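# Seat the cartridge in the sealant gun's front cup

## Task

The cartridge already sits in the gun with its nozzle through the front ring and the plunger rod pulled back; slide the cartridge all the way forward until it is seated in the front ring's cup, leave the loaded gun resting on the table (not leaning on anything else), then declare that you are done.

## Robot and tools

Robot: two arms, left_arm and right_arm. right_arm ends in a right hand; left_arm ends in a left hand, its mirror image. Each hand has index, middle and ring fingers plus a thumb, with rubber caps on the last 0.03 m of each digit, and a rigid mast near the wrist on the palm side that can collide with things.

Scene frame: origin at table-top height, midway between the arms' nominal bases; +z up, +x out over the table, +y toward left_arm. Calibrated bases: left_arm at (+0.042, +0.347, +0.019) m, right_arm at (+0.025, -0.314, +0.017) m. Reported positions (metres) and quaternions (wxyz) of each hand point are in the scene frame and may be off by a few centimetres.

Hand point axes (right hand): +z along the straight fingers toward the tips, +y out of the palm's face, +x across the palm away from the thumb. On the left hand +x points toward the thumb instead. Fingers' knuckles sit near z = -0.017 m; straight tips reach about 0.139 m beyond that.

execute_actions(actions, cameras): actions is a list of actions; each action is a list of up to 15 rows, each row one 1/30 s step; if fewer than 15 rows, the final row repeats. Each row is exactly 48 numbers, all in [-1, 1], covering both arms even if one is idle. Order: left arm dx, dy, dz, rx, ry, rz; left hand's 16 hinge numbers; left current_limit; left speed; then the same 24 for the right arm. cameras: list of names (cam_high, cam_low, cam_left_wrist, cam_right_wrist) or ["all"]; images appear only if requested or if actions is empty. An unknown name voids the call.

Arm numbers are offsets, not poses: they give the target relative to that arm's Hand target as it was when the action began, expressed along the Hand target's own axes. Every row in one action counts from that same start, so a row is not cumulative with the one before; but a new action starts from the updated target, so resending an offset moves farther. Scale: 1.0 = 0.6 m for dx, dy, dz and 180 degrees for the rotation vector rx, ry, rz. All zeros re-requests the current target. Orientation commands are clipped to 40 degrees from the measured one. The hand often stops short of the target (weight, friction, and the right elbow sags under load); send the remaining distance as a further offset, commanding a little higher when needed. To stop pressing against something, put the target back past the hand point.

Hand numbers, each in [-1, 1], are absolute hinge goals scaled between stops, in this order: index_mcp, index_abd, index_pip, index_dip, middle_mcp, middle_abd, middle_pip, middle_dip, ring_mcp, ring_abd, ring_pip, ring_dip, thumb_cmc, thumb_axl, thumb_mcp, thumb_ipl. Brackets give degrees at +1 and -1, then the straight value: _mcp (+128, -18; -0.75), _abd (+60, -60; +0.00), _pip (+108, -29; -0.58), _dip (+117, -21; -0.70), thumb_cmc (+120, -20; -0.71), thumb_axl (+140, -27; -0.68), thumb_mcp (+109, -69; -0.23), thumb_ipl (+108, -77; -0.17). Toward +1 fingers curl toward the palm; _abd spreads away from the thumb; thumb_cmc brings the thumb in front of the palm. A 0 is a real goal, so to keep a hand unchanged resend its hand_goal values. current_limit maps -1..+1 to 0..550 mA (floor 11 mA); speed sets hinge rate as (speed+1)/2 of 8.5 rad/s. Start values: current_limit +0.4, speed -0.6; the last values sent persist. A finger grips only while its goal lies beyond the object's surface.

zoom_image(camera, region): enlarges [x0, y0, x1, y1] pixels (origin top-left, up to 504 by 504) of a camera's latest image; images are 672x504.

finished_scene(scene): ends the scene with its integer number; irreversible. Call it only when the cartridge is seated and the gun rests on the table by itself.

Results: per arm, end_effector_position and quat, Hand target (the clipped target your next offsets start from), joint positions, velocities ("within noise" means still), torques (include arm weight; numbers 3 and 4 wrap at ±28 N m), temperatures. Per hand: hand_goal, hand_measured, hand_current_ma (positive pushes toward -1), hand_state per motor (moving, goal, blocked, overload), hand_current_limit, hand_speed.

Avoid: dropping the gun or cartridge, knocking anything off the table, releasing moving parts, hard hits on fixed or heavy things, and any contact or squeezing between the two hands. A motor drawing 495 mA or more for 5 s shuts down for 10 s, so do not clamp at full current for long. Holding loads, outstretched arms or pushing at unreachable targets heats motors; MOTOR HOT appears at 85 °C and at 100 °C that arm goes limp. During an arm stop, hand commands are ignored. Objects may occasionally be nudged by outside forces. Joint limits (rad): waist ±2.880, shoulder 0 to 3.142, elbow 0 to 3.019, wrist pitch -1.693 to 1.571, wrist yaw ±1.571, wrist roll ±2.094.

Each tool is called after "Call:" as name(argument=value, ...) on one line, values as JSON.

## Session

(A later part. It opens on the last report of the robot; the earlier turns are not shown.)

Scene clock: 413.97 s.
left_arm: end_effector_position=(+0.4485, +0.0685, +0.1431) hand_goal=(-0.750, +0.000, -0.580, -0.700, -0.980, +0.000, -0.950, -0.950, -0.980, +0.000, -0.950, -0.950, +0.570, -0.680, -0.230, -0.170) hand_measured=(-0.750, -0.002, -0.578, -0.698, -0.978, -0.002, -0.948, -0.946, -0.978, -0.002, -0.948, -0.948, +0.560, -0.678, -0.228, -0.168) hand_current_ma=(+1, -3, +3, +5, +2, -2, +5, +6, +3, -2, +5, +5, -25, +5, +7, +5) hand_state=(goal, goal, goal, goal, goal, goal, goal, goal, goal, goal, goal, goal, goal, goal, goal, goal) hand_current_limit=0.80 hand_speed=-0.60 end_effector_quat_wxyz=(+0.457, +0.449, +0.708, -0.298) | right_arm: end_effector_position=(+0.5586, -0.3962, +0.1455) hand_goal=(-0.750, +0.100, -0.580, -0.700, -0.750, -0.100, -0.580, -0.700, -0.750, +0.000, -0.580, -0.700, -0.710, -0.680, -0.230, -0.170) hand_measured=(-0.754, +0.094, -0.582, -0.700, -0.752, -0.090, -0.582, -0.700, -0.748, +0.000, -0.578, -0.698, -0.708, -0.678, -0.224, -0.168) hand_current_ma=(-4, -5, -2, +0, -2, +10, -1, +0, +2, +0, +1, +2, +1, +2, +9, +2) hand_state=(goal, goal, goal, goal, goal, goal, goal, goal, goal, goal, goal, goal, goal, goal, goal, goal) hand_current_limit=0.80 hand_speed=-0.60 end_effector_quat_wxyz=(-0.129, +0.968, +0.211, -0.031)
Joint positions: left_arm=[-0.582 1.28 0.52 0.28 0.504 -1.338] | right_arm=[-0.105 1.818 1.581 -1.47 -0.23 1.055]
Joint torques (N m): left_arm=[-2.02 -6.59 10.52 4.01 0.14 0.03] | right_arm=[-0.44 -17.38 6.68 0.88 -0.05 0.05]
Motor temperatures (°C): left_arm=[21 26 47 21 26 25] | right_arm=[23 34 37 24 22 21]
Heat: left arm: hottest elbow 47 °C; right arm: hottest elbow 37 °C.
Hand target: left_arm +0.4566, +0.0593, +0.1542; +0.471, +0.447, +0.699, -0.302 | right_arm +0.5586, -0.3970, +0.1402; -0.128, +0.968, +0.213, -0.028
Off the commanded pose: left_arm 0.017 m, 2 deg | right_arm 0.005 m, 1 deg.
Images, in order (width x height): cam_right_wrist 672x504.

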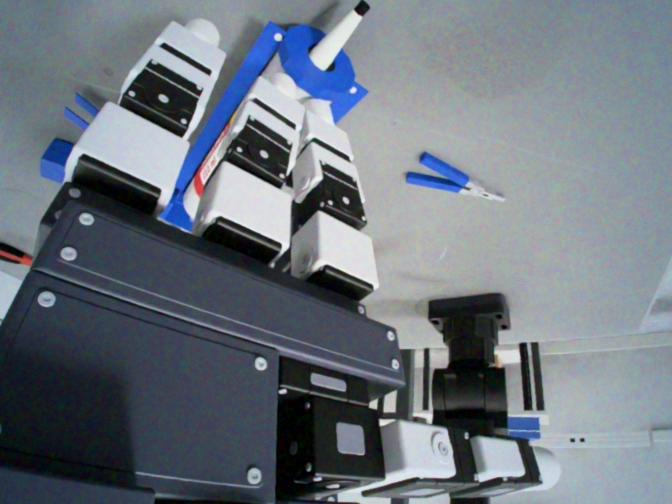

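Call:
execute_actions(actions=[[[0,0,0,0,0,0,-0.75,0,-0.58,-0.7,-0.98,0,-0.95,-0.95,-0.98,0,-0.95,-0.95,0.57,-0.68,-0.23,-0.17,0.8,-0.6,-0.005,0.0045,-0.0219,0,0,0,-0.75,0.1,-0.58,-0.7,-0.75,-0.1,-0.58,-0.7,-0.75,0,-0.58,-0.7,-0.71,-0.68,-0.23,-0.17,0.8,-0.6]],[[0,0,0,0,0,0,-0.75,0,-0.58,-0.7,-0.98,0,-0.95,-0.95,-0.98,0,-0.95,-0.95,0.57,-0.68,-0.23,-0.17,0.8,-0.6,0,0.0075,0.0282,0,0,0,-0.75,0.1,-0.58,-0.7,-0.75,-0.1,-0.58,-0.7,-0.75,0,-0.58,-0.7,-0.71,-0.68,-0.23,-0.17,0.8,-0.6]]], cameras=["cam_right_wrist"])

Call:
zoom_image(camera="cam_right_wrist", region=[265, 15, 375, 125])

Call:
zoom_image(camera="cam_high", region=[235, 190, 305, 260])

Scene clock: 446.87 s.
left_arm: end_effector_position=(+0.4485, +0.0685, +0.1431) hand_goal=(-0.750, +0.000, -0.580, -0.700, -0.980, +0.000, -0.950, -0.950, -0.980, +0.000, -0.950, -0.950, +0.570, -0.680, -0.230, -0.170) hand_measured=(-0.750, -0.002, -0.578, -0.698, -0.978, -0.002, -0.948, -0.946, -0.978, -0.002, -0.948, -0.948, +0.560, -0.678, -0.228, -0.168) hand_current_ma=(+1, -3, +3, +5, +2, -2, +5, +6, +3, -2, +5, +5, -25, +5, +7, +5) hand_state=(goal, goal, goal, goal, goal, goal, goal, goal, goal, goal, goal, goal, goal, goal, goal, goal) hand_current_limit=0.80 hand_speed=-0.60 end_effector_quat_wxyz=(+0.457, +0.449, +0.708, -0.298) | right_arm: end_effector_position=(+0.5582, -0.3969, +0.1450) hand_goal=(-0.750, +0.100, -0.580, -0.700, -0.750, -0.100, -0.580, -0.700, -0.750, +0.000, -0.580, -0.700, -0.710, -0.680, -0.230, -0.170) hand_measured=(-0.758, +0.094, -0.584, -0.700, -0.756, -0.090, -0.584, -0.700, -0.748, +0.000, -0.578, -0.698, -0.708, -0.678, -0.224, -0.168) hand_current_ma=(-10, -4, -3, +0, -6, +9, -3, +0, +2, +0, +1, +2, +1, +2, +9, +2) hand_state=(goal, goal, goal, goal, goal, goal, goal, goal, goal, goal, goal, goal, goal, goal, goal, goal) hand_current_limit=0.80 hand_speed=-0.60 end_effector_quat_wxyz=(-0.129, +0.968, +0.212, -0.030)
Joint positions: left_arm=[-0.582 1.28 0.52 0.28 0.504 -1.338] | right_arm=[-0.107 1.815 1.577 -1.466 -0.23 1.052]
Joint torques (N m): left_arm=[-1.96 -6.65 10.5 3.96 0.12 0.01] | right_arm=[-2.02 -16.5 6.32 1.1 0.04 -0.04]
Heat: left arm: hottest elbow 47 °C; right arm: hottest elbow 35 °C.
Hand target: left_arm +0.4566, +0.0593, +0.1542; +0.471, +0.447, +0.699, -0.302 | right_arm +0.5584, -0.4037, +0.1348; -0.127, +0.968, +0.213, -0.028
Off the commanded pose: left_arm 0.017 m, 2 deg | right_arm 0.012 m, 0 deg.
Images, in order (width x height): cam_right_wrist 672x504.

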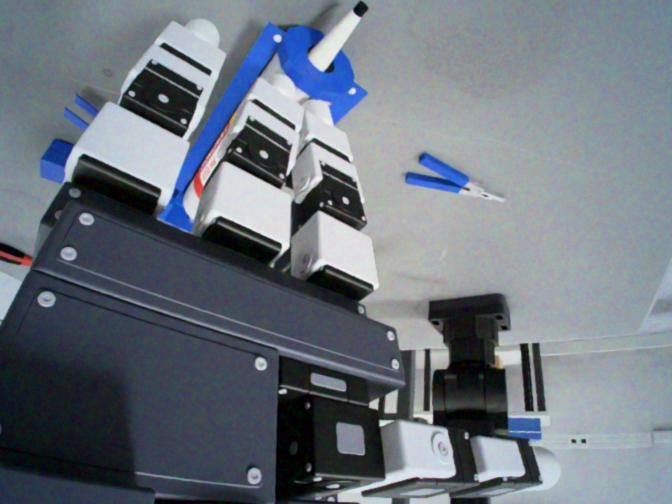

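Scaled by 4.582 from the camera's 672x504 image, which has a finer 960x720 frame.

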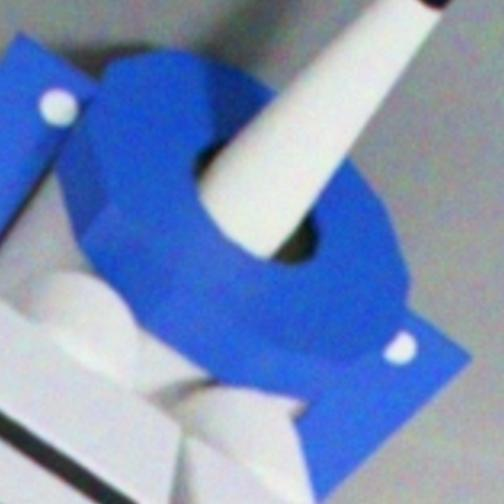

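This scene's latest camera images include none from cam_high. They are from: cam_right_wrist. cam_high's image comes with the result of a call that names it in "cameras".

Call:
execute_actions(actions=[[[0,0,0,0,0,0,-0.75,0,-0.58,-0.7,-0.98,0,-0.95,-0.95,-0.98,0,-0.95,-0.95,0.57,-0.68,-0.23,-0.17,0.8,-0.6,0,0.0032,-0.0526,0,0,0,-0.75,0.1,-0.58,-0.7,-0.75,-0.1,-0.58,-0.7,-0.75,0,-0.58,-0.7,-0.71,-0.68,-0.23,-0.17,0.8,-0.6]]], cameras=["cam_high"])

Call:
zoom_image(camera="cam_high", region=[235, 190, 305, 260])

Scene clock: 460.20 s.
left_arm: end_effector_position=(+0.4485, +0.0685, +0.1431) hand_goal=(-0.750, +0.000, -0.580, -0.700, -0.980, +0.000, -0.950, -0.950, -0.980, +0.000, -0.950, -0.950, +0.570, -0.680, -0.230, -0.170) hand_measured=(-0.750, -0.002, -0.578, -0.698, -0.978, -0.002, -0.948, -0.946, -0.978, -0.002, -0.948, -0.948, +0.560, -0.678, -0.228, -0.168) hand_current_ma=(+1, -3, +3, +5, +2, -2, +5, +6, +3, -2, +5, +5, -25, +5, +7, +5) hand_state=(goal, goal, goal, goal, goal, goal, goal, goal, goal, goal, goal, goal, goal, goal, goal, goal) hand_current_limit=0.80 hand_speed=-0.60 end_effector_quat_wxyz=(+0.457, +0.449, +0.708, -0.298) | right_arm: end_effector_position=(+0.5487, -0.4024, +0.1455) hand_goal=(-0.750, +0.100, -0.580, -0.700, -0.750, -0.100, -0.580, -0.700, -0.750, +0.000, -0.580, -0.700, -0.710, -0.680, -0.230, -0.170) hand_measured=(-0.750, +0.098, -0.582, -0.700, -0.752, -0.088, -0.582, -0.700, -0.748, +0.000, -0.578, -0.698, -0.708, -0.678, -0.224, -0.168) hand_current_ma=(+0, -1, -1, +0, -1, +13, -2, +0, +2, +0, +1, +2, +1, +2, +9, +2) hand_state=(goal, goal, goal, goal, goal, goal, goal, goal, goal, goal, goal, goal, goal, goal, goal, goal) hand_current_limit=0.80 hand_speed=-0.60 end_effector_quat_wxyz=(-0.135, +0.967, +0.211, -0.046)
Joint positions: left_arm=[-0.582 1.28 0.52 0.28 0.504 -1.338] | right_arm=[-0.119 1.815 1.577 -1.504 -0.23 1.035]
Joint torques (N m): left_arm=[-1.96 -6.71 10.45 3.97 0.14 0.01] | right_arm=[-2.43 -17.32 12.66 -0.85 0.17 0.06]
Heat: left arm: hottest elbow 47 °C; right arm: hottest elbow 35 °C.
Hand target: left_arm +0.4566, +0.0593, +0.1542; +0.471, +0.447, +0.699, -0.302 | right_arm +0.5627, -0.4130, +0.1647; -0.127, +0.968, +0.213, -0.028
Off the commanded pose: left_arm 0.017 m, 2 deg | right_arm 0.026 m, 2 deg.
Images, in order (width x height): cam_high 672x504.

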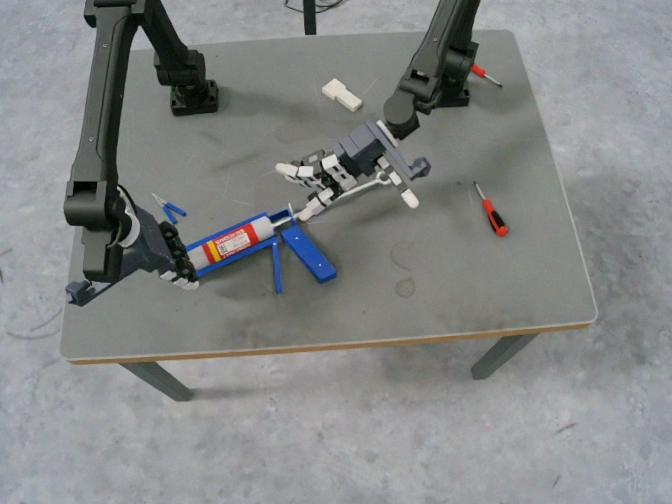

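Scaled by 7.200 from the camera's 672x504 image, which has a finer 960x720 frame.

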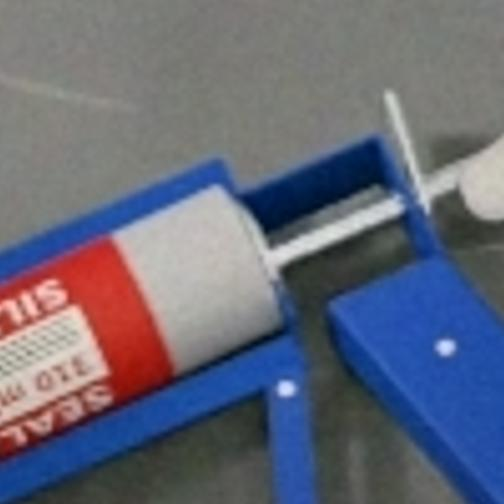

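Call:
execute_actions(actions=[[[0,0,0,0,0,0,-0.75,0,-0.58,-0.7,-0.98,0,-0.95,-0.95,-0.98,0,-0.95,-0.95,0.57,-0.68,-0.23,-0.17,0.8,-0.6,0,-0.0043,-0.0161,0,0,0,-0.75,0.1,-0.58,-0.7,-0.75,-0.1,-0.58,-0.7,-0.75,0,-0.58,-0.7,-0.71,-0.68,-0.23,-0.17,0.8,-0.6]]], cameras=["cam_right_wrist"])

Call:
zoom_image(camera="cam_right_wrist", region=[265, 15, 375, 125])

Scene clock: 475.27 s.
left_arm: end_effector_position=(+0.4485, +0.0685, +0.1431) hand_goal=(-0.750, +0.000, -0.580, -0.700, -0.980, +0.000, -0.950, -0.950, -0.980, +0.000, -0.950, -0.950, +0.570, -0.680, -0.230, -0.170) hand_measured=(-0.750, -0.002, -0.578, -0.698, -0.978, -0.002, -0.948, -0.946, -0.978, -0.002, -0.948, -0.948, +0.560, -0.678, -0.228, -0.168) hand_current_ma=(+1, -3, +3, +5, +2, -2, +5, +6, +3, -2, +5, +5, -25, +5, +7, +5) hand_state=(goal, goal, goal, goal, goal, goal, goal, goal, goal, goal, goal, goal, goal, goal, goal, goal) hand_current_limit=0.80 hand_speed=-0.60 end_effector_quat_wxyz=(+0.457, +0.449, +0.708, -0.298) | right_arm: end_effector_position=(+0.5458, -0.4026, +0.1511) hand_goal=(-0.750, +0.100, -0.580, -0.700, -0.750, -0.100, -0.580, -0.700, -0.750, +0.000, -0.580, -0.700, -0.710, -0.680, -0.230, -0.170) hand_measured=(-0.748, +0.098, -0.582, -0.700, -0.750, -0.088, -0.582, -0.700, -0.748, +0.000, -0.578, -0.698, -0.708, -0.678, -0.224, -0.168) hand_current_ma=(+2, -1, -1, +0, +0, +13, -1, +0, +2, +0, +1, +2, +1, +2, +9, +2) hand_state=(goal, goal, goal, goal, goal, goal, goal, goal, goal, goal, goal, goal, goal, goal, goal, goal) hand_current_limit=0.80 hand_speed=-0.60 end_effector_quat_wxyz=(-0.136, +0.967, +0.211, -0.054)
Joint positions: left_arm=[-0.582 1.28 0.52 0.28 0.504 -1.338] | right_arm=[-0.119 1.815 1.591 -1.533 -0.227 1.035]
Joint torques (N m): left_arm=[-2.26 -6.48 10.44 3.92 0.14 0.02] | right_arm=[-2.49 -17.55 13.08 -0.39 0 -0.04]
Heat: left arm: hottest elbow 47 °C; right arm: hottest elbow 37 °C.
Hand target: left_arm +0.4566, +0.0593, +0.1542; +0.471, +0.447, +0.699, -0.302 | right_arm +0.5627, -0.4129, +0.1748; -0.128, +0.968, +0.213, -0.028
Off the commanded pose: left_arm 0.017 m, 2 deg | right_arm 0.031 m, 3 deg.
Images, in order (width x height): cam_right_wrist 672x504.

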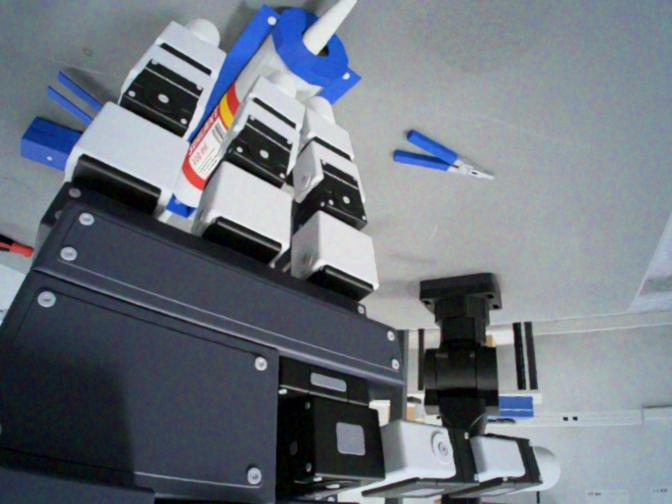

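Scaled by 4.582 from the camera's 672x504 image, which has a finer 960x720 frame.

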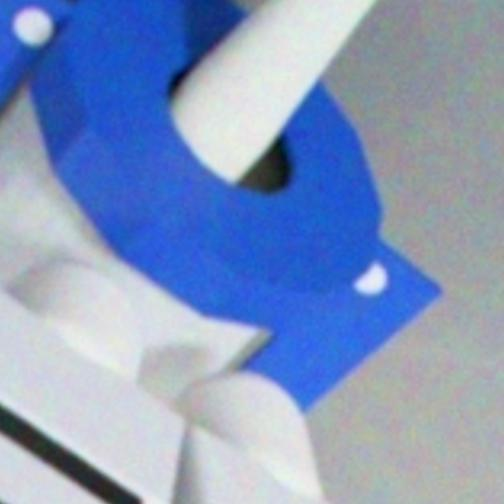

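Call:
execute_actions(actions=[[[0,0,0,0,0,0,-0.75,0,-0.58,-0.7,-0.98,0,-0.95,-0.95,-0.98,0,-0.95,-0.95,0.57,-0.68,-0.23,-0.17,0.8,-0.6,-0.0017,-0.0027,0.045,0,0,0,-0.75,0.1,-0.58,-0.7,-0.75,-0.1,-0.58,-0.7,-0.75,0,-0.58,-0.7,-0.71,-0.68,-0.23,-0.17,0.8,-0.6]]], cameras=["cam_right_wrist","cam_high"])

Call:
zoom_image(camera="cam_right_wrist", region=[265, 15, 375, 125])

Call:
zoom_image(camera="cam_high", region=[150, 190, 310, 310])

Scene clock: 516.43 s.
left_arm: end_effector_position=(+0.4485, +0.0685, +0.1431) hand_goal=(-0.750, +0.000, -0.580, -0.700, -0.980, +0.000, -0.950, -0.950, -0.980, +0.000, -0.950, -0.950, +0.570, -0.680, -0.230, -0.170) hand_measured=(-0.750, -0.002, -0.578, -0.698, -0.978, -0.002, -0.948, -0.946, -0.978, -0.002, -0.948, -0.948, +0.560, -0.678, -0.228, -0.168) hand_current_ma=(+1, -3, +3, +5, +2, -2, +5, +6, +3, -2, +5, +5, -25, +5, +7, +5) hand_state=(goal, goal, goal, goal, goal, goal, goal, goal, goal, goal, goal, goal, goal, goal, goal, goal) hand_current_limit=0.80 hand_speed=-0.60 end_effector_quat_wxyz=(+0.457, +0.449, +0.708, -0.298) | right_arm: end_effector_position=(+0.5570, -0.4036, +0.1502) hand_goal=(-0.750, +0.100, -0.580, -0.700, -0.750, -0.100, -0.580, -0.700, -0.750, +0.000, -0.580, -0.700, -0.710, -0.680, -0.230, -0.170) hand_measured=(-0.756, +0.092, -0.584, -0.702, -0.748, -0.092, -0.582, -0.700, -0.748, +0.000, -0.578, -0.698, -0.708, -0.678, -0.224, -0.168) hand_current_ma=(-8, -7, -4, -1, +1, +7, -1, +0, +2, +0, +1, +2, +1, +2, +9, +2) hand_state=(goal, goal, goal, goal, goal, goal, goal, goal, goal, goal, goal, goal, goal, goal, goal, goal) hand_current_limit=0.80 hand_speed=-0.60 end_effector_quat_wxyz=(-0.130, +0.968, +0.214, -0.034)
Joint positions: left_arm=[-0.582 1.28 0.52 0.28 0.504 -1.338] | right_arm=[-0.119 1.815 1.591 -1.491 -0.227 1.035]
Joint torques (N m): left_arm=[-2.2 -6.53 10.44 3.99 0.14 0.02] | right_arm=[-1.2 -17.79 7.23 0.53 -0.07 0.11]
Heat: left arm: hottest elbow 47 °C; right arm: hottest elbow 39 °C.
Hand target: left_arm +0.4566, +0.0593, +0.1542; +0.471, +0.447, +0.699, -0.302 | right_arm +0.5582, -0.4056, +0.1491; -0.128, +0.968, +0.213, -0.028
Off the commanded pose: left_arm 0.017 m, 2 deg | right_arm 0.003 m, 1 deg.
Images, in order (width x height): cam_high 672x504, cam_right_wrist 672x504.

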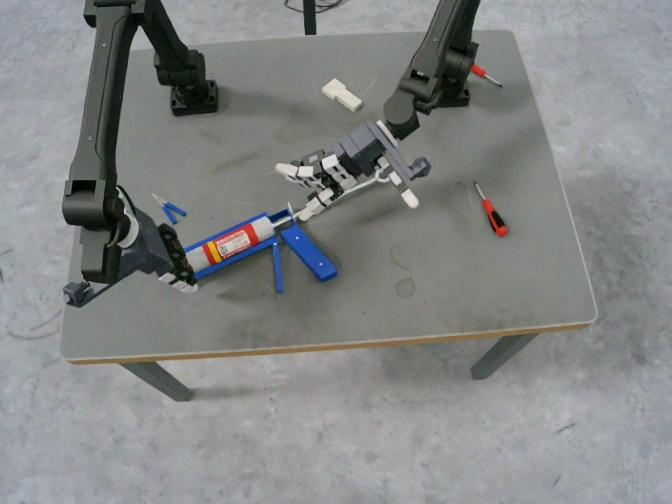

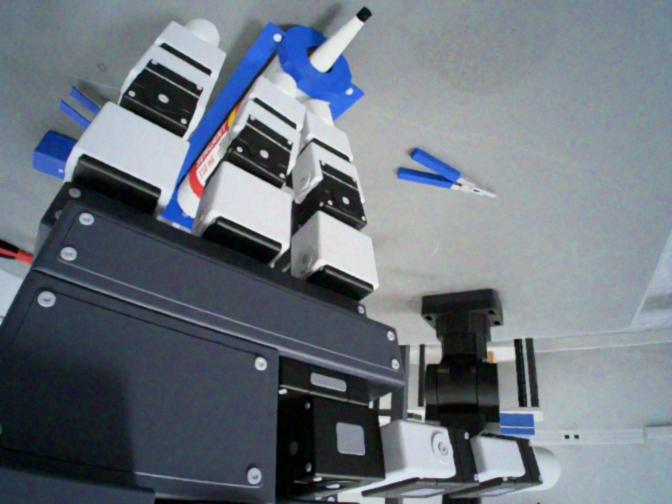

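Scaled by 4.582 from the camera's 672x504 image, which has a finer 960x720 frame.

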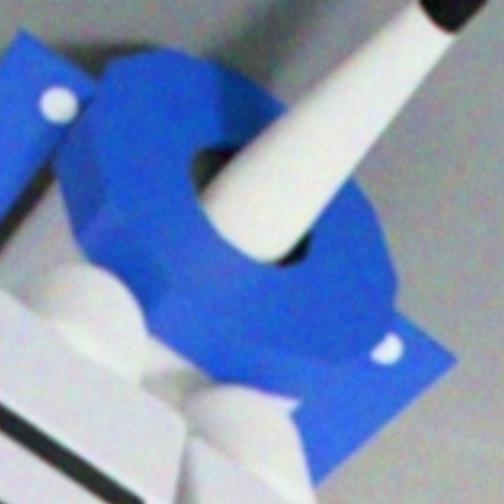

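Scaled by 3.150 from the camera's 672x504 image, which has a finer 960x720 frame.

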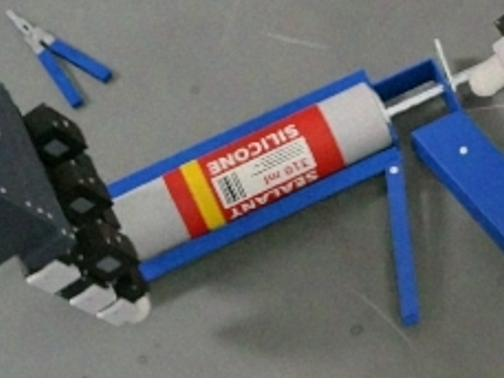

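Call:
execute_actions(actions=[[[0,0,0,0,0,0,-0.75,0,-0.58,-0.7,-0.98,0,-0.95,-0.95,-0.98,0,-0.95,-0.95,0.57,-0.68,-0.23,-0.17,0.8,-0.6,-0.0083,0.002,-0.035,0,0,0,-0.75,0.1,-0.58,-0.7,-0.75,-0.1,-0.58,-0.7,-0.75,0,-0.58,-0.7,-0.71,-0.68,-0.23,-0.17,0.8,-0.6]],[[0,0,0,0,0,0,-0.75,0,-0.58,-0.7,-0.98,0,-0.95,-0.95,-0.98,0,-0.95,-0.95,0.57,-0.68,-0.23,-0.17,0.8,-0.6,0,0.0085,0.048,0,0,0,-0.75,0.1,-0.58,-0.7,-0.75,-0.1,-0.58,-0.7,-0.75,0,-0.58,-0.7,-0.71,-0.68,-0.23,-0.17,0.8,-0.6]]], cameras=["cam_right_wrist","cam_high"])

Call:
zoom_image(camera="cam_right_wrist", region=[265, 15, 375, 125])

Scene clock: 543.93 s.
left_arm: end_effector_position=(+0.4485, +0.0685, +0.1431) hand_goal=(-0.750, +0.000, -0.580, -0.700, -0.980, +0.000, -0.950, -0.950, -0.980, +0.000, -0.950, -0.950, +0.570, -0.680, -0.230, -0.170) hand_measured=(-0.750, -0.002, -0.578, -0.698, -0.978, -0.002, -0.948, -0.946, -0.978, -0.002, -0.948, -0.948, +0.560, -0.678, -0.228, -0.168) hand_current_ma=(+1, -3, +3, +5, +2, -2, +5, +6, +3, -2, +5, +5, -25, +5, +7, +5) hand_state=(goal, goal, goal, goal, goal, goal, goal, goal, goal, goal, goal, goal, goal, goal, goal, goal) hand_current_limit=0.80 hand_speed=-0.60 end_effector_quat_wxyz=(+0.457, +0.449, +0.708, -0.298) | right_arm: end_effector_position=(+0.5538, -0.4045, +0.1477) hand_goal=(-0.750, +0.100, -0.580, -0.700, -0.750, -0.100, -0.580, -0.700, -0.750, +0.000, -0.580, -0.700, -0.710, -0.680, -0.230, -0.170) hand_measured=(-0.760, +0.088, -0.584, -0.702, -0.756, -0.096, -0.584, -0.702, -0.748, +0.000, -0.578, -0.698, -0.708, -0.678, -0.224, -0.168) hand_current_ma=(-14, -14, -5, -1, -6, +2, -3, -1, +3, +0, +1, +2, +1, +2, +9, +2) hand_state=(goal, goal, goal, goal, goal, goal, goal, goal, goal, goal, goal, goal, goal, goal, goal, goal) hand_current_limit=0.80 hand_speed=-0.60 end_effector_quat_wxyz=(-0.130, +0.968, +0.213, -0.034)
Joint positions: left_arm=[-0.582 1.28 0.52 0.28 0.504 -1.338] | right_arm=[-0.121 1.81 1.576 -1.483 -0.227 1.033]
Joint torques (N m): left_arm=[-2.26 -6.65 10.44 3.96 0.12 0] | right_arm=[-1.96 -17.14 6.6 1.26 -0.02 0.03]
Heat: left arm: hottest elbow 48 °C; right arm: hottest elbow 37 °C.
Hand target: left_arm +0.4566, +0.0593, +0.1542; +0.471, +0.447, +0.699, -0.302 | right_arm +0.5553, -0.4113, +0.1398; -0.128, +0.968, +0.213, -0.028
Off the commanded pose: left_arm 0.017 m, 2 deg | right_arm 0.011 m, 1 deg.
Images, in order (width x height): cam_high 672x504, cam_right_wrist 672x504.

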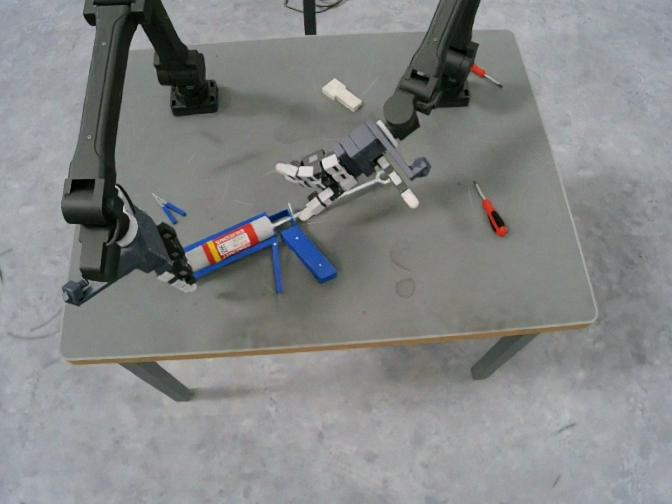

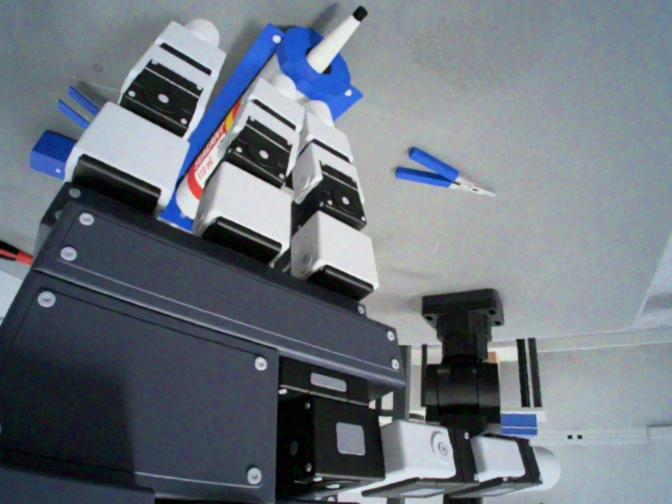

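Scaled by 4.582 from the camera's 672x504 image, which has a finer 960x720 frame.

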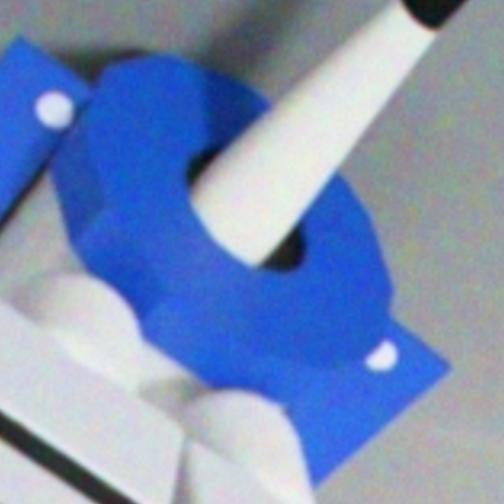

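Call:
execute_actions(actions=[[[0,0,0,0,0,0,-0.75,0,-0.58,-0.7,-0.98,0,-0.95,-0.95,-0.98,0,-0.95,-0.95,0.57,-0.68,-0.23,-0.17,0.8,-0.6,-0.001,0.0078,0.029,0,0,0,-0.75,0.1,-0.58,-0.7,-0.75,-0.1,-0.58,-0.7,-0.75,0,-0.58,-0.7,-0.71,-0.68,-0.23,-0.17,0.8,-0.6]]], cameras=["cam_right_wrist","cam_high","cam_left_wrist"])

Call:
zoom_image(camera="cam_right_wrist", region=[265, 15, 375, 125])

Call:
zoom_image(camera="cam_high", region=[235, 190, 305, 260])

Call:
zoom_image(camera="cam_left_wrist", region=[240, 20, 440, 190])

Scene clock: 566.40 s.
left_arm: end_effector_position=(+0.4485, +0.0685, +0.1431) hand_goal=(-0.750, +0.000, -0.580, -0.700, -0.980, +0.000, -0.950, -0.950, -0.980, +0.000, -0.950, -0.950, +0.570, -0.680, -0.230, -0.170) hand_measured=(-0.750, -0.002, -0.578, -0.698, -0.978, -0.002, -0.948, -0.946, -0.978, -0.002, -0.948, -0.948, +0.560, -0.678, -0.228, -0.168) hand_current_ma=(+1, -3, +3, +5, +2, -2, +5, +6, +3, -2, +5, +5, -25, +5, +7, +5) hand_state=(goal, goal, goal, goal, goal, goal, goal, goal, goal, goal, goal, goal, goal, goal, goal, goal) hand_current_limit=0.80 hand_speed=-0.60 end_effector_quat_wxyz=(+0.457, +0.449, +0.708, -0.298) | right_arm: end_effector_position=(+0.5526, -0.4043, +0.1435) hand_goal=(-0.750, +0.100, -0.580, -0.700, -0.750, -0.100, -0.580, -0.700, -0.750, +0.000, -0.580, -0.700, -0.710, -0.680, -0.230, -0.170) hand_measured=(-0.776, +0.082, -0.594, -0.706, -0.766, -0.096, -0.590, -0.704, -0.748, +0.000, -0.578, -0.698, -0.708, -0.678, -0.224, -0.168) hand_current_ma=(-50, -25, -20, -5, -26, +2, -13, -5, +3, +0, +1, +2, +1, +2, +9, +2) hand_state=(blocked, goal, goal, goal, goal, goal, goal, goal, goal, goal, goal, goal, goal, goal, goal, goal) hand_current_limit=0.80 hand_speed=-0.60 end_effector_quat_wxyz=(-0.129, +0.968, +0.213, -0.023)
Joint positions: left_arm=[-0.582 1.28 0.52 0.28 0.504 -1.338] | right_arm=[-0.123 1.795 1.545 -1.446 -0.233 1.033]
Joint torques (N m): left_arm=[-2.08 -6.42 10.41 3.97 0.14 -0.01] | right_arm=[-1.49 -14.97 5.91 1.65 0.2 0.02]
Heat: left arm: hottest elbow 48 °C; right arm: hottest elbow 36 °C.
Hand target: left_arm +0.4566, +0.0593, +0.1542; +0.471, +0.447, +0.699, -0.302 | right_arm +0.5548, -0.4115, +0.1218; -0.128, +0.968, +0.213, -0.028
Off the commanded pose: left_arm 0.017 m, 2 deg | right_arm 0.023 m, 1 deg.
Images, in order (width x height): cam_high 672x504, cam_left_wrist 672x504, cam_right_wrist 672x504.

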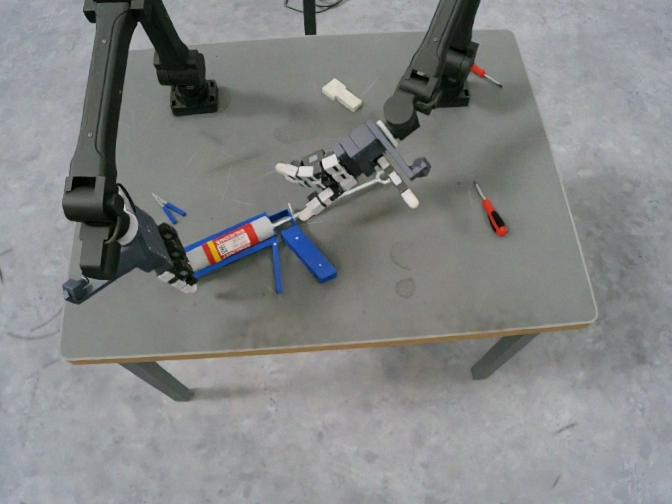

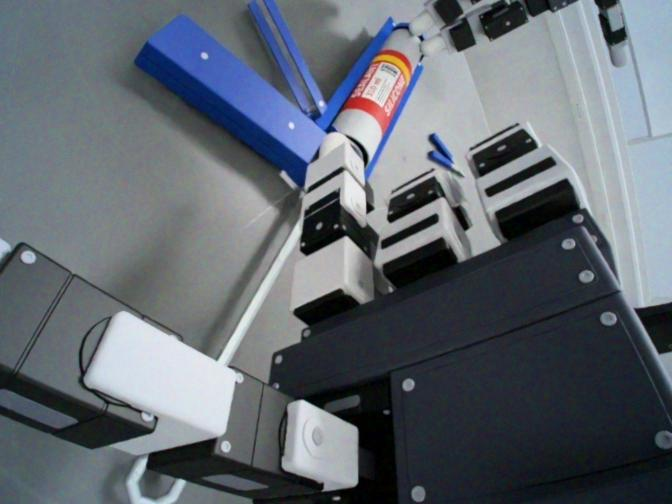

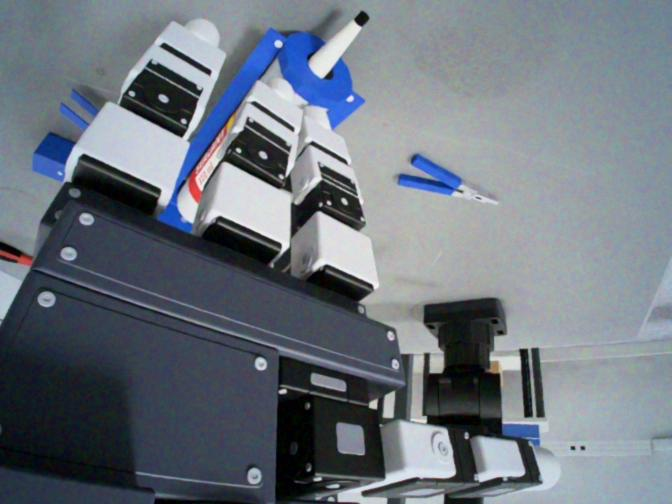

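Scaled by 4.582 from the camera's 672x504 image, which has a finer 960x720 frame.

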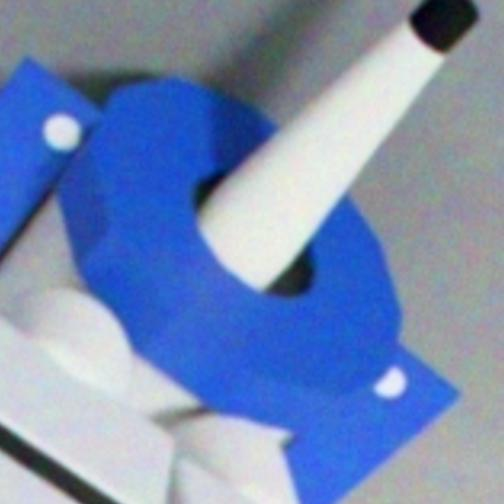

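Scaled by 7.200 from the camera's 672x504 image, which has a finer 960x720 frame.

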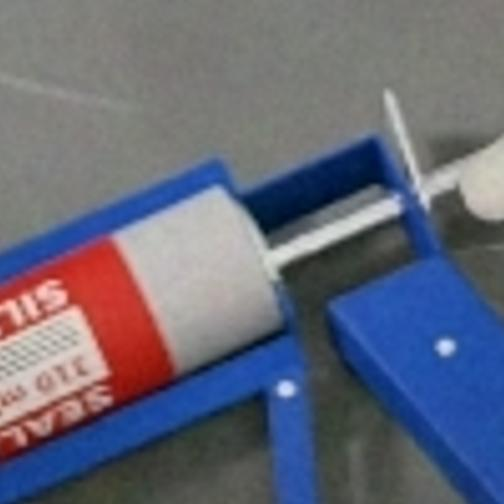

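Scaled by 2.520 from the camera's 672x504 image, which has a finer 960x720 frame.

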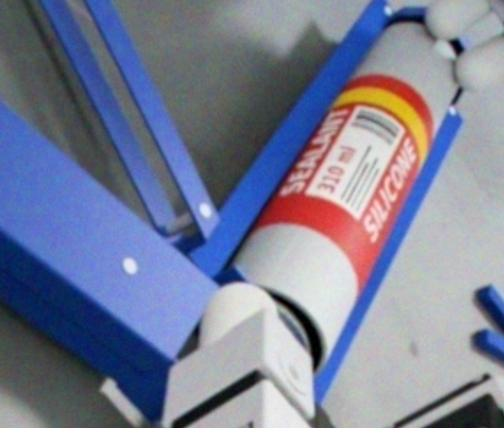

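Call:
zoom_image(camera="cam_left_wrist", region=[370, 0, 460, 90])

Scaled by 5.600 from the camera's 672x504 image, which has a finer 960x720 frame.

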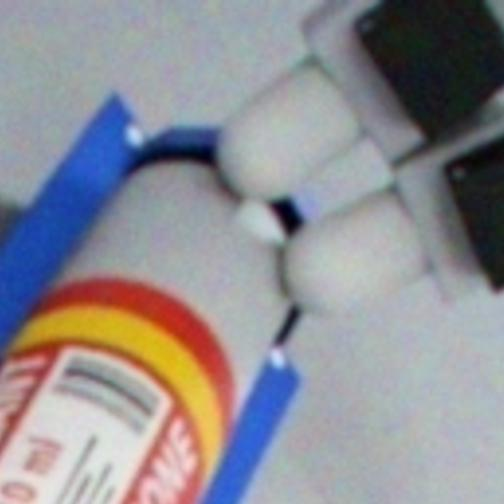

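Call:
execute_actions(actions=[[[0,0,0,0,0,0,-0.75,0,-0.58,-0.7,-0.98,0,-0.95,-0.95,-0.98,0,-0.95,-0.95,0.57,-0.68,-0.23,-0.17,0.8,-0.6,-0.0033,0.0074,-0.0624,0,0,0,-0.75,0.1,-0.58,-0.7,-0.75,-0.1,-0.58,-0.7,-0.75,0,-0.58,-0.7,-0.71,-0.68,-0.23,-0.17,0.8,-0.6]]])

Scene clock: 595.23 s.
left_arm: end_effector_position=(+0.4485, +0.0685, +0.1431) hand_goal=(-0.750, +0.000, -0.580, -0.700, -0.980, +0.000, -0.950, -0.950, -0.980, +0.000, -0.950, -0.950, +0.570, -0.680, -0.230, -0.170) hand_measured=(-0.750, -0.002, -0.578, -0.698, -0.978, -0.002, -0.948, -0.946, -0.978, -0.002, -0.948, -0.948, +0.560, -0.678, -0.228, -0.168) hand_current_ma=(+1, -3, +3, +5, +2, -2, +5, +6, +3, -2, +5, +5, -25, +5, +7, +5) hand_state=(goal, goal, goal, goal, goal, goal, goal, goal, goal, goal, goal, goal, goal, goal, goal, goal) hand_current_limit=0.80 hand_speed=-0.60 end_effector_quat_wxyz=(+0.457, +0.449, +0.708, -0.298) | right_arm: end_effector_position=(+0.5418, -0.4101, +0.1444) hand_goal=(-0.750, +0.100, -0.580, -0.700, -0.750, -0.100, -0.580, -0.700, -0.750, +0.000, -0.580, -0.700, -0.710, -0.680, -0.230, -0.170) hand_measured=(-0.768, +0.098, -0.594, -0.706, -0.758, -0.086, -0.588, -0.704, -0.748, +0.000, -0.578, -0.698, -0.708, -0.678, -0.224, -0.168) hand_current_ma=(-32, -1, -20, -5, -10, +18, -10, -5, +3, +0, +1, +2, +1, +2, +9, +2) hand_state=(goal, goal, goal, goal, goal, goal, goal, goal, goal, goal, goal, goal, goal, goal, goal, goal) hand_current_limit=0.80 hand_speed=-0.60 end_effector_quat_wxyz=(-0.136, +0.967, +0.213, -0.042)
Joint positions: left_arm=[-0.582 1.28 0.52 0.28 0.504 -1.338] | right_arm=[-0.136 1.796 1.547 -1.491 -0.232 1.015]
Joint torques (N m): left_arm=[-2.14 -6.59 10.41 3.93 0.13 0.01] | right_arm=[-2.84 -14.92 13.22 -0.42 0.33 -0.03]
Heat: left arm: hottest elbow 48 °C; right arm: hottest shoulder 34 °C.
Hand target: left_arm +0.4566, +0.0593, +0.1542; +0.471, +0.447, +0.699, -0.302 | right_arm +0.5589, -0.4251, +0.1568; -0.128, +0.968, +0.213, -0.028
Off the commanded pose: left_arm 0.017 m, 2 deg | right_arm 0.026 m, 2 deg.

Call:
execute_actions(actions=[[[0,0,0,0,0,0,-0.75,0,-0.58,-0.7,-0.98,0,-0.95,-0.95,-0.98,0,-0.95,-0.95,0.57,-0.68,-0.23,-0.17,0.8,-0.6,0,-0.0086,-0.0322,0,0,0,-0.75,0.1,-0.58,-0.7,-0.75,-0.1,-0.58,-0.7,-0.75,0,-0.58,-0.7,-0.71,-0.68,-0.23,-0.17,0.8,-0.6]]], cameras=["cam_right_wrist","cam_left_wrist","cam_high"])

Call:
zoom_image(camera="cam_left_wrist", region=[370, 0, 460, 90])

Call:
zoom_image(camera="cam_right_wrist", region=[265, 15, 375, 125])

Scene clock: 607.67 s.
left_arm: end_effector_position=(+0.4485, +0.0685, +0.1431) hand_goal=(-0.750, +0.000, -0.580, -0.700, -0.980, +0.000, -0.950, -0.950, -0.980, +0.000, -0.950, -0.950, +0.570, -0.680, -0.230, -0.170) hand_measured=(-0.750, -0.002, -0.578, -0.698, -0.978, -0.002, -0.948, -0.946, -0.978, -0.002, -0.948, -0.948, +0.560, -0.678, -0.228, -0.168) hand_current_ma=(+1, -3, +3, +5, +2, -2, +5, +6, +3, -2, +5, +5, -25, +5, +7, +5) hand_state=(goal, goal, goal, goal, goal, goal, goal, goal, goal, goal, goal, goal, goal, goal, goal, goal) hand_current_limit=0.80 hand_speed=-0.60 end_effector_quat_wxyz=(+0.457, +0.449, +0.708, -0.298) | right_arm: end_effector_position=(+0.5424, -0.4157, +0.1599) hand_goal=(-0.750, +0.100, -0.580, -0.700, -0.750, -0.100, -0.580, -0.700, -0.750, +0.000, -0.580, -0.700, -0.710, -0.680, -0.230, -0.170) hand_measured=(-0.748, +0.098, -0.580, -0.702, -0.750, -0.086, -0.582, -0.704, -0.748, +0.000, -0.578, -0.698, -0.708, -0.678, -0.224, -0.168) hand_current_ma=(+2, -1, +0, -2, +0, +15, -1, -3, +3, +0, +1, +2, +1, +2, +9, +2) hand_state=(goal, goal, goal, goal, goal, goal, goal, goal, goal, goal, goal, goal, goal, goal, goal, goal) hand_current_limit=0.80 hand_speed=-0.60 end_effector_quat_wxyz=(-0.134, +0.967, +0.210, -0.047)
Joint positions: left_arm=[-0.582 1.28 0.52 0.28 0.504 -1.338] | right_arm=[-0.144 1.797 1.589 -1.542 -0.224 1.012]
Joint torques (N m): left_arm=[-2.02 -6.59 10.48 4.03 0.13 0] | right_arm=[-1.55 -16.91 13.11 -0.51 0.02 0.01]
Heat: left arm: hottest elbow 48 °C; right arm: hottest elbow 38 °C.
Hand target: left_arm +0.4566, +0.0593, +0.1542; +0.471, +0.447, +0.699, -0.302 | right_arm +0.5590, -0.4251, +0.1769; -0.128, +0.968, +0.214, -0.028
Off the commanded pose: left_arm 0.017 m, 2 deg | right_arm 0.025 m, 2 deg.
Images, in order (width x height): cam_high 672x504, cam_left_wrist 672x504, cam_right_wrist 672x504.

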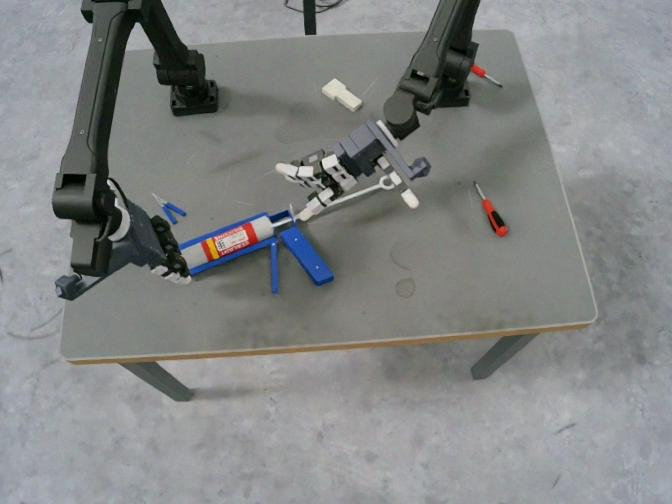

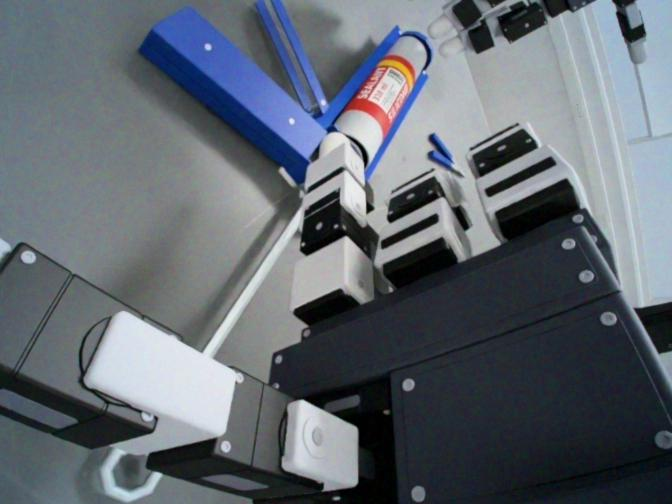

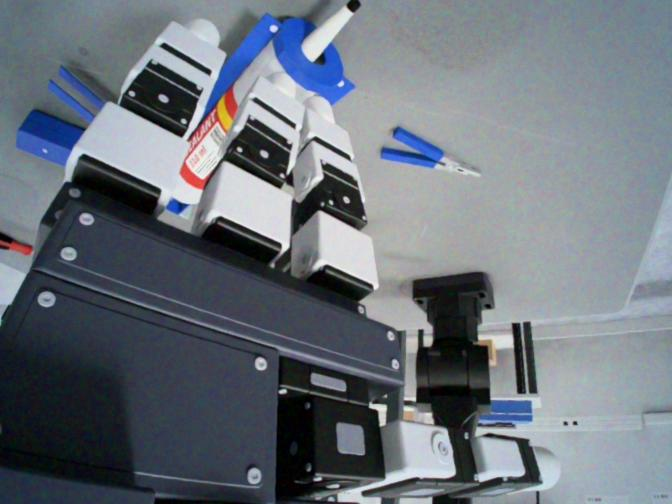

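Scaled by 5.600 from the camera's 672x504 image, which has a finer 960x720 frame.

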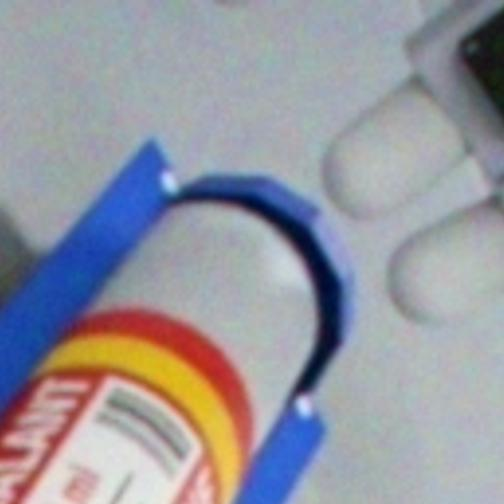

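Scaled by 4.582 from the camera's 672x504 image, which has a finer 960x720 frame.

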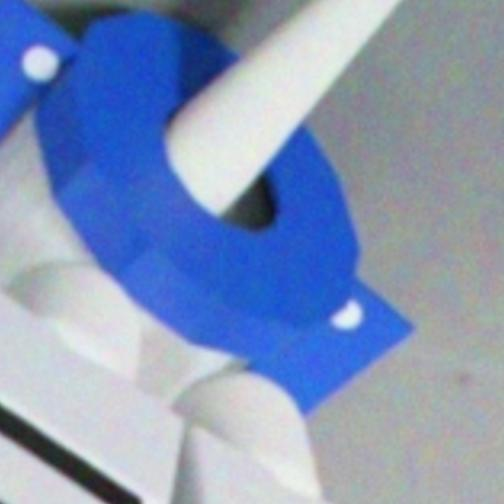

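Call:
zoom_image(camera="cam_high", region=[160, 190, 310, 300])

Scaled by 3.360 from the camera's 672x504 image, which has a finer 960x720 frame.

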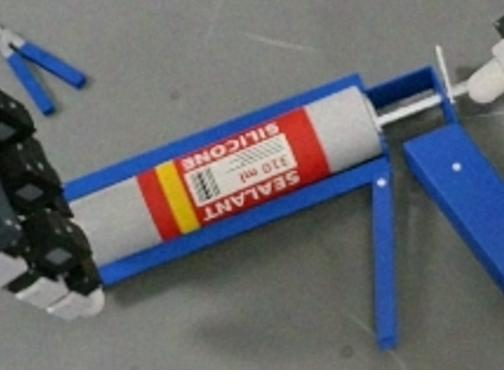

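Call:
execute_actions(actions=[[[0,0,0,0,0,0,-0.75,0,-0.58,-0.7,-0.98,0,-0.95,-0.95,-0.98,0,-0.95,-0.95,0.57,-0.68,-0.23,-0.17,0.8,-0.6,-0.0169,-0.0224,0.0439,0,0,0,-0.75,0.1,-0.58,-0.7,-0.75,-0.1,-0.58,-0.7,-0.75,0,-0.58,-0.7,-0.71,-0.68,-0.23,-0.17,0.8,-0.6]]], cameras=["cam_right_wrist","cam_left_wrist"])

Call:
zoom_image(camera="cam_left_wrist", region=[370, 0, 460, 90])

Call:
zoom_image(camera="cam_right_wrist", region=[265, 15, 375, 125])

Scene clock: 710.13 s.
left_arm: end_effector_position=(+0.4485, +0.0685, +0.1431) hand_goal=(-0.750, +0.000, -0.580, -0.700, -0.980, +0.000, -0.950, -0.950, -0.980, +0.000, -0.950, -0.950, +0.570, -0.680, -0.230, -0.170) hand_measured=(-0.750, -0.002, -0.578, -0.698, -0.978, -0.002, -0.948, -0.946, -0.978, -0.002, -0.948, -0.948, +0.560, -0.678, -0.228, -0.168) hand_current_ma=(+1, -3, +3, +5, +2, -2, +5, +6, +3, -2, +5, +5, -25, +5, +7, +5) hand_state=(goal, goal, goal, goal, goal, goal, goal, goal, goal, goal, goal, goal, goal, goal, goal, goal) hand_current_limit=0.80 hand_speed=-0.60 end_effector_quat_wxyz=(+0.457, +0.449, +0.708, -0.298) | right_arm: end_effector_position=(+0.5439, -0.4158, +0.1525) hand_goal=(-0.750, +0.100, -0.580, -0.700, -0.750, -0.100, -0.580, -0.700, -0.750, +0.000, -0.580, -0.700, -0.710, -0.680, -0.230, -0.170) hand_measured=(-0.750, +0.104, -0.580, -0.700, -0.748, -0.084, -0.582, -0.702, -0.746, +0.000, -0.578, -0.698, -0.708, -0.678, -0.224, -0.168) hand_current_ma=(+0, +2, +0, +0, +1, +22, -1, -2, +3, +0, +1, +2, +1, +2, +9, +2) hand_state=(goal, goal, goal, goal, goal, goal, goal, goal, goal, goal, goal, goal, goal, goal, goal, goal) hand_current_limit=0.80 hand_speed=-0.60 end_effector_quat_wxyz=(-0.129, +0.968, +0.212, -0.032)
Joint positions: left_arm=[-0.582 1.28 0.52 0.28 0.504 -1.338] | right_arm=[-0.144 1.783 1.551 -1.486 -0.224 1.012]
Joint torques (N m): left_arm=[-2.14 -6.65 10.48 4 0.13 0.02] | right_arm=[-0.38 -17.55 6.76 0.34 -0.11 0.12]
Motor temperatures (°C): left_arm=[21 26 48 22 25 25] | right_arm=[23 33 44 24 22 21]
Heat: left arm: hottest elbow 48 °C; right arm: hottest elbow 44 °C.
Hand target: left_arm +0.4566, +0.0593, +0.1542; +0.471, +0.447, +0.699, -0.302 | right_arm +0.5413, -0.4114, +0.1549; -0.128, +0.968, +0.213, -0.028
Off the commanded pose: left_arm 0.017 m, 2 deg | right_arm 0.006 m, 1 deg.
Images, in order (width x height): cam_left_wrist 672x504, cam_right_wrist 672x504.

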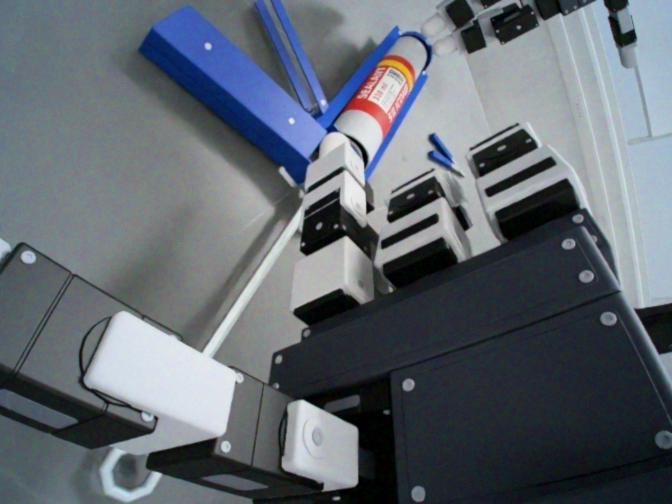

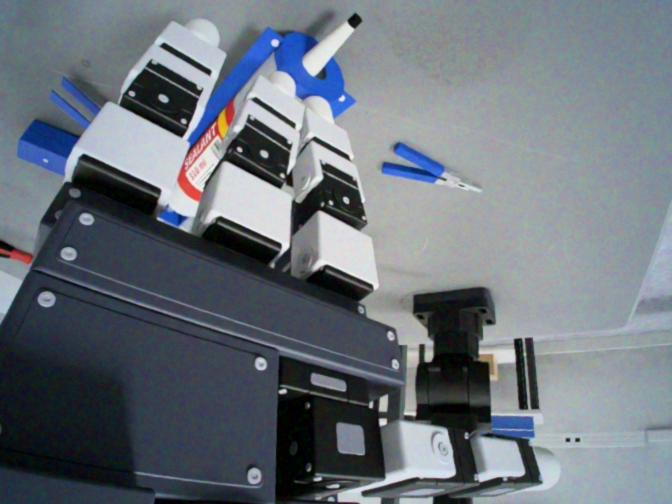

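Scaled by 5.600 from the camera's 672x504 image, which has a finer 960x720 frame.

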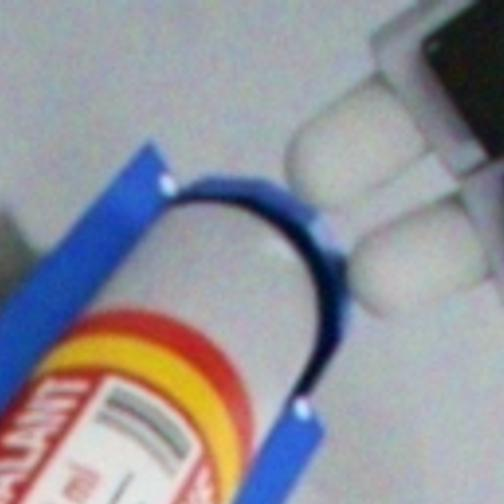

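Scaled by 4.582 from the camera's 672x504 image, which has a finer 960x720 frame.

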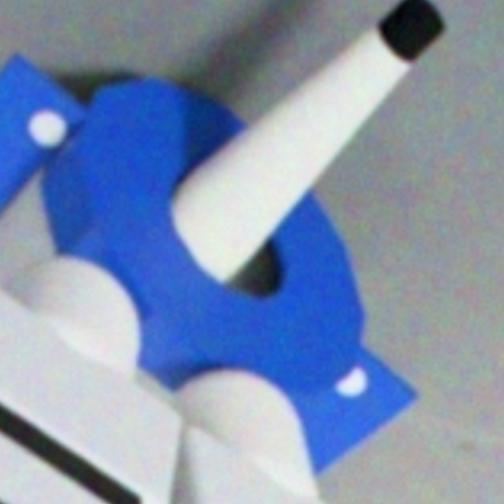

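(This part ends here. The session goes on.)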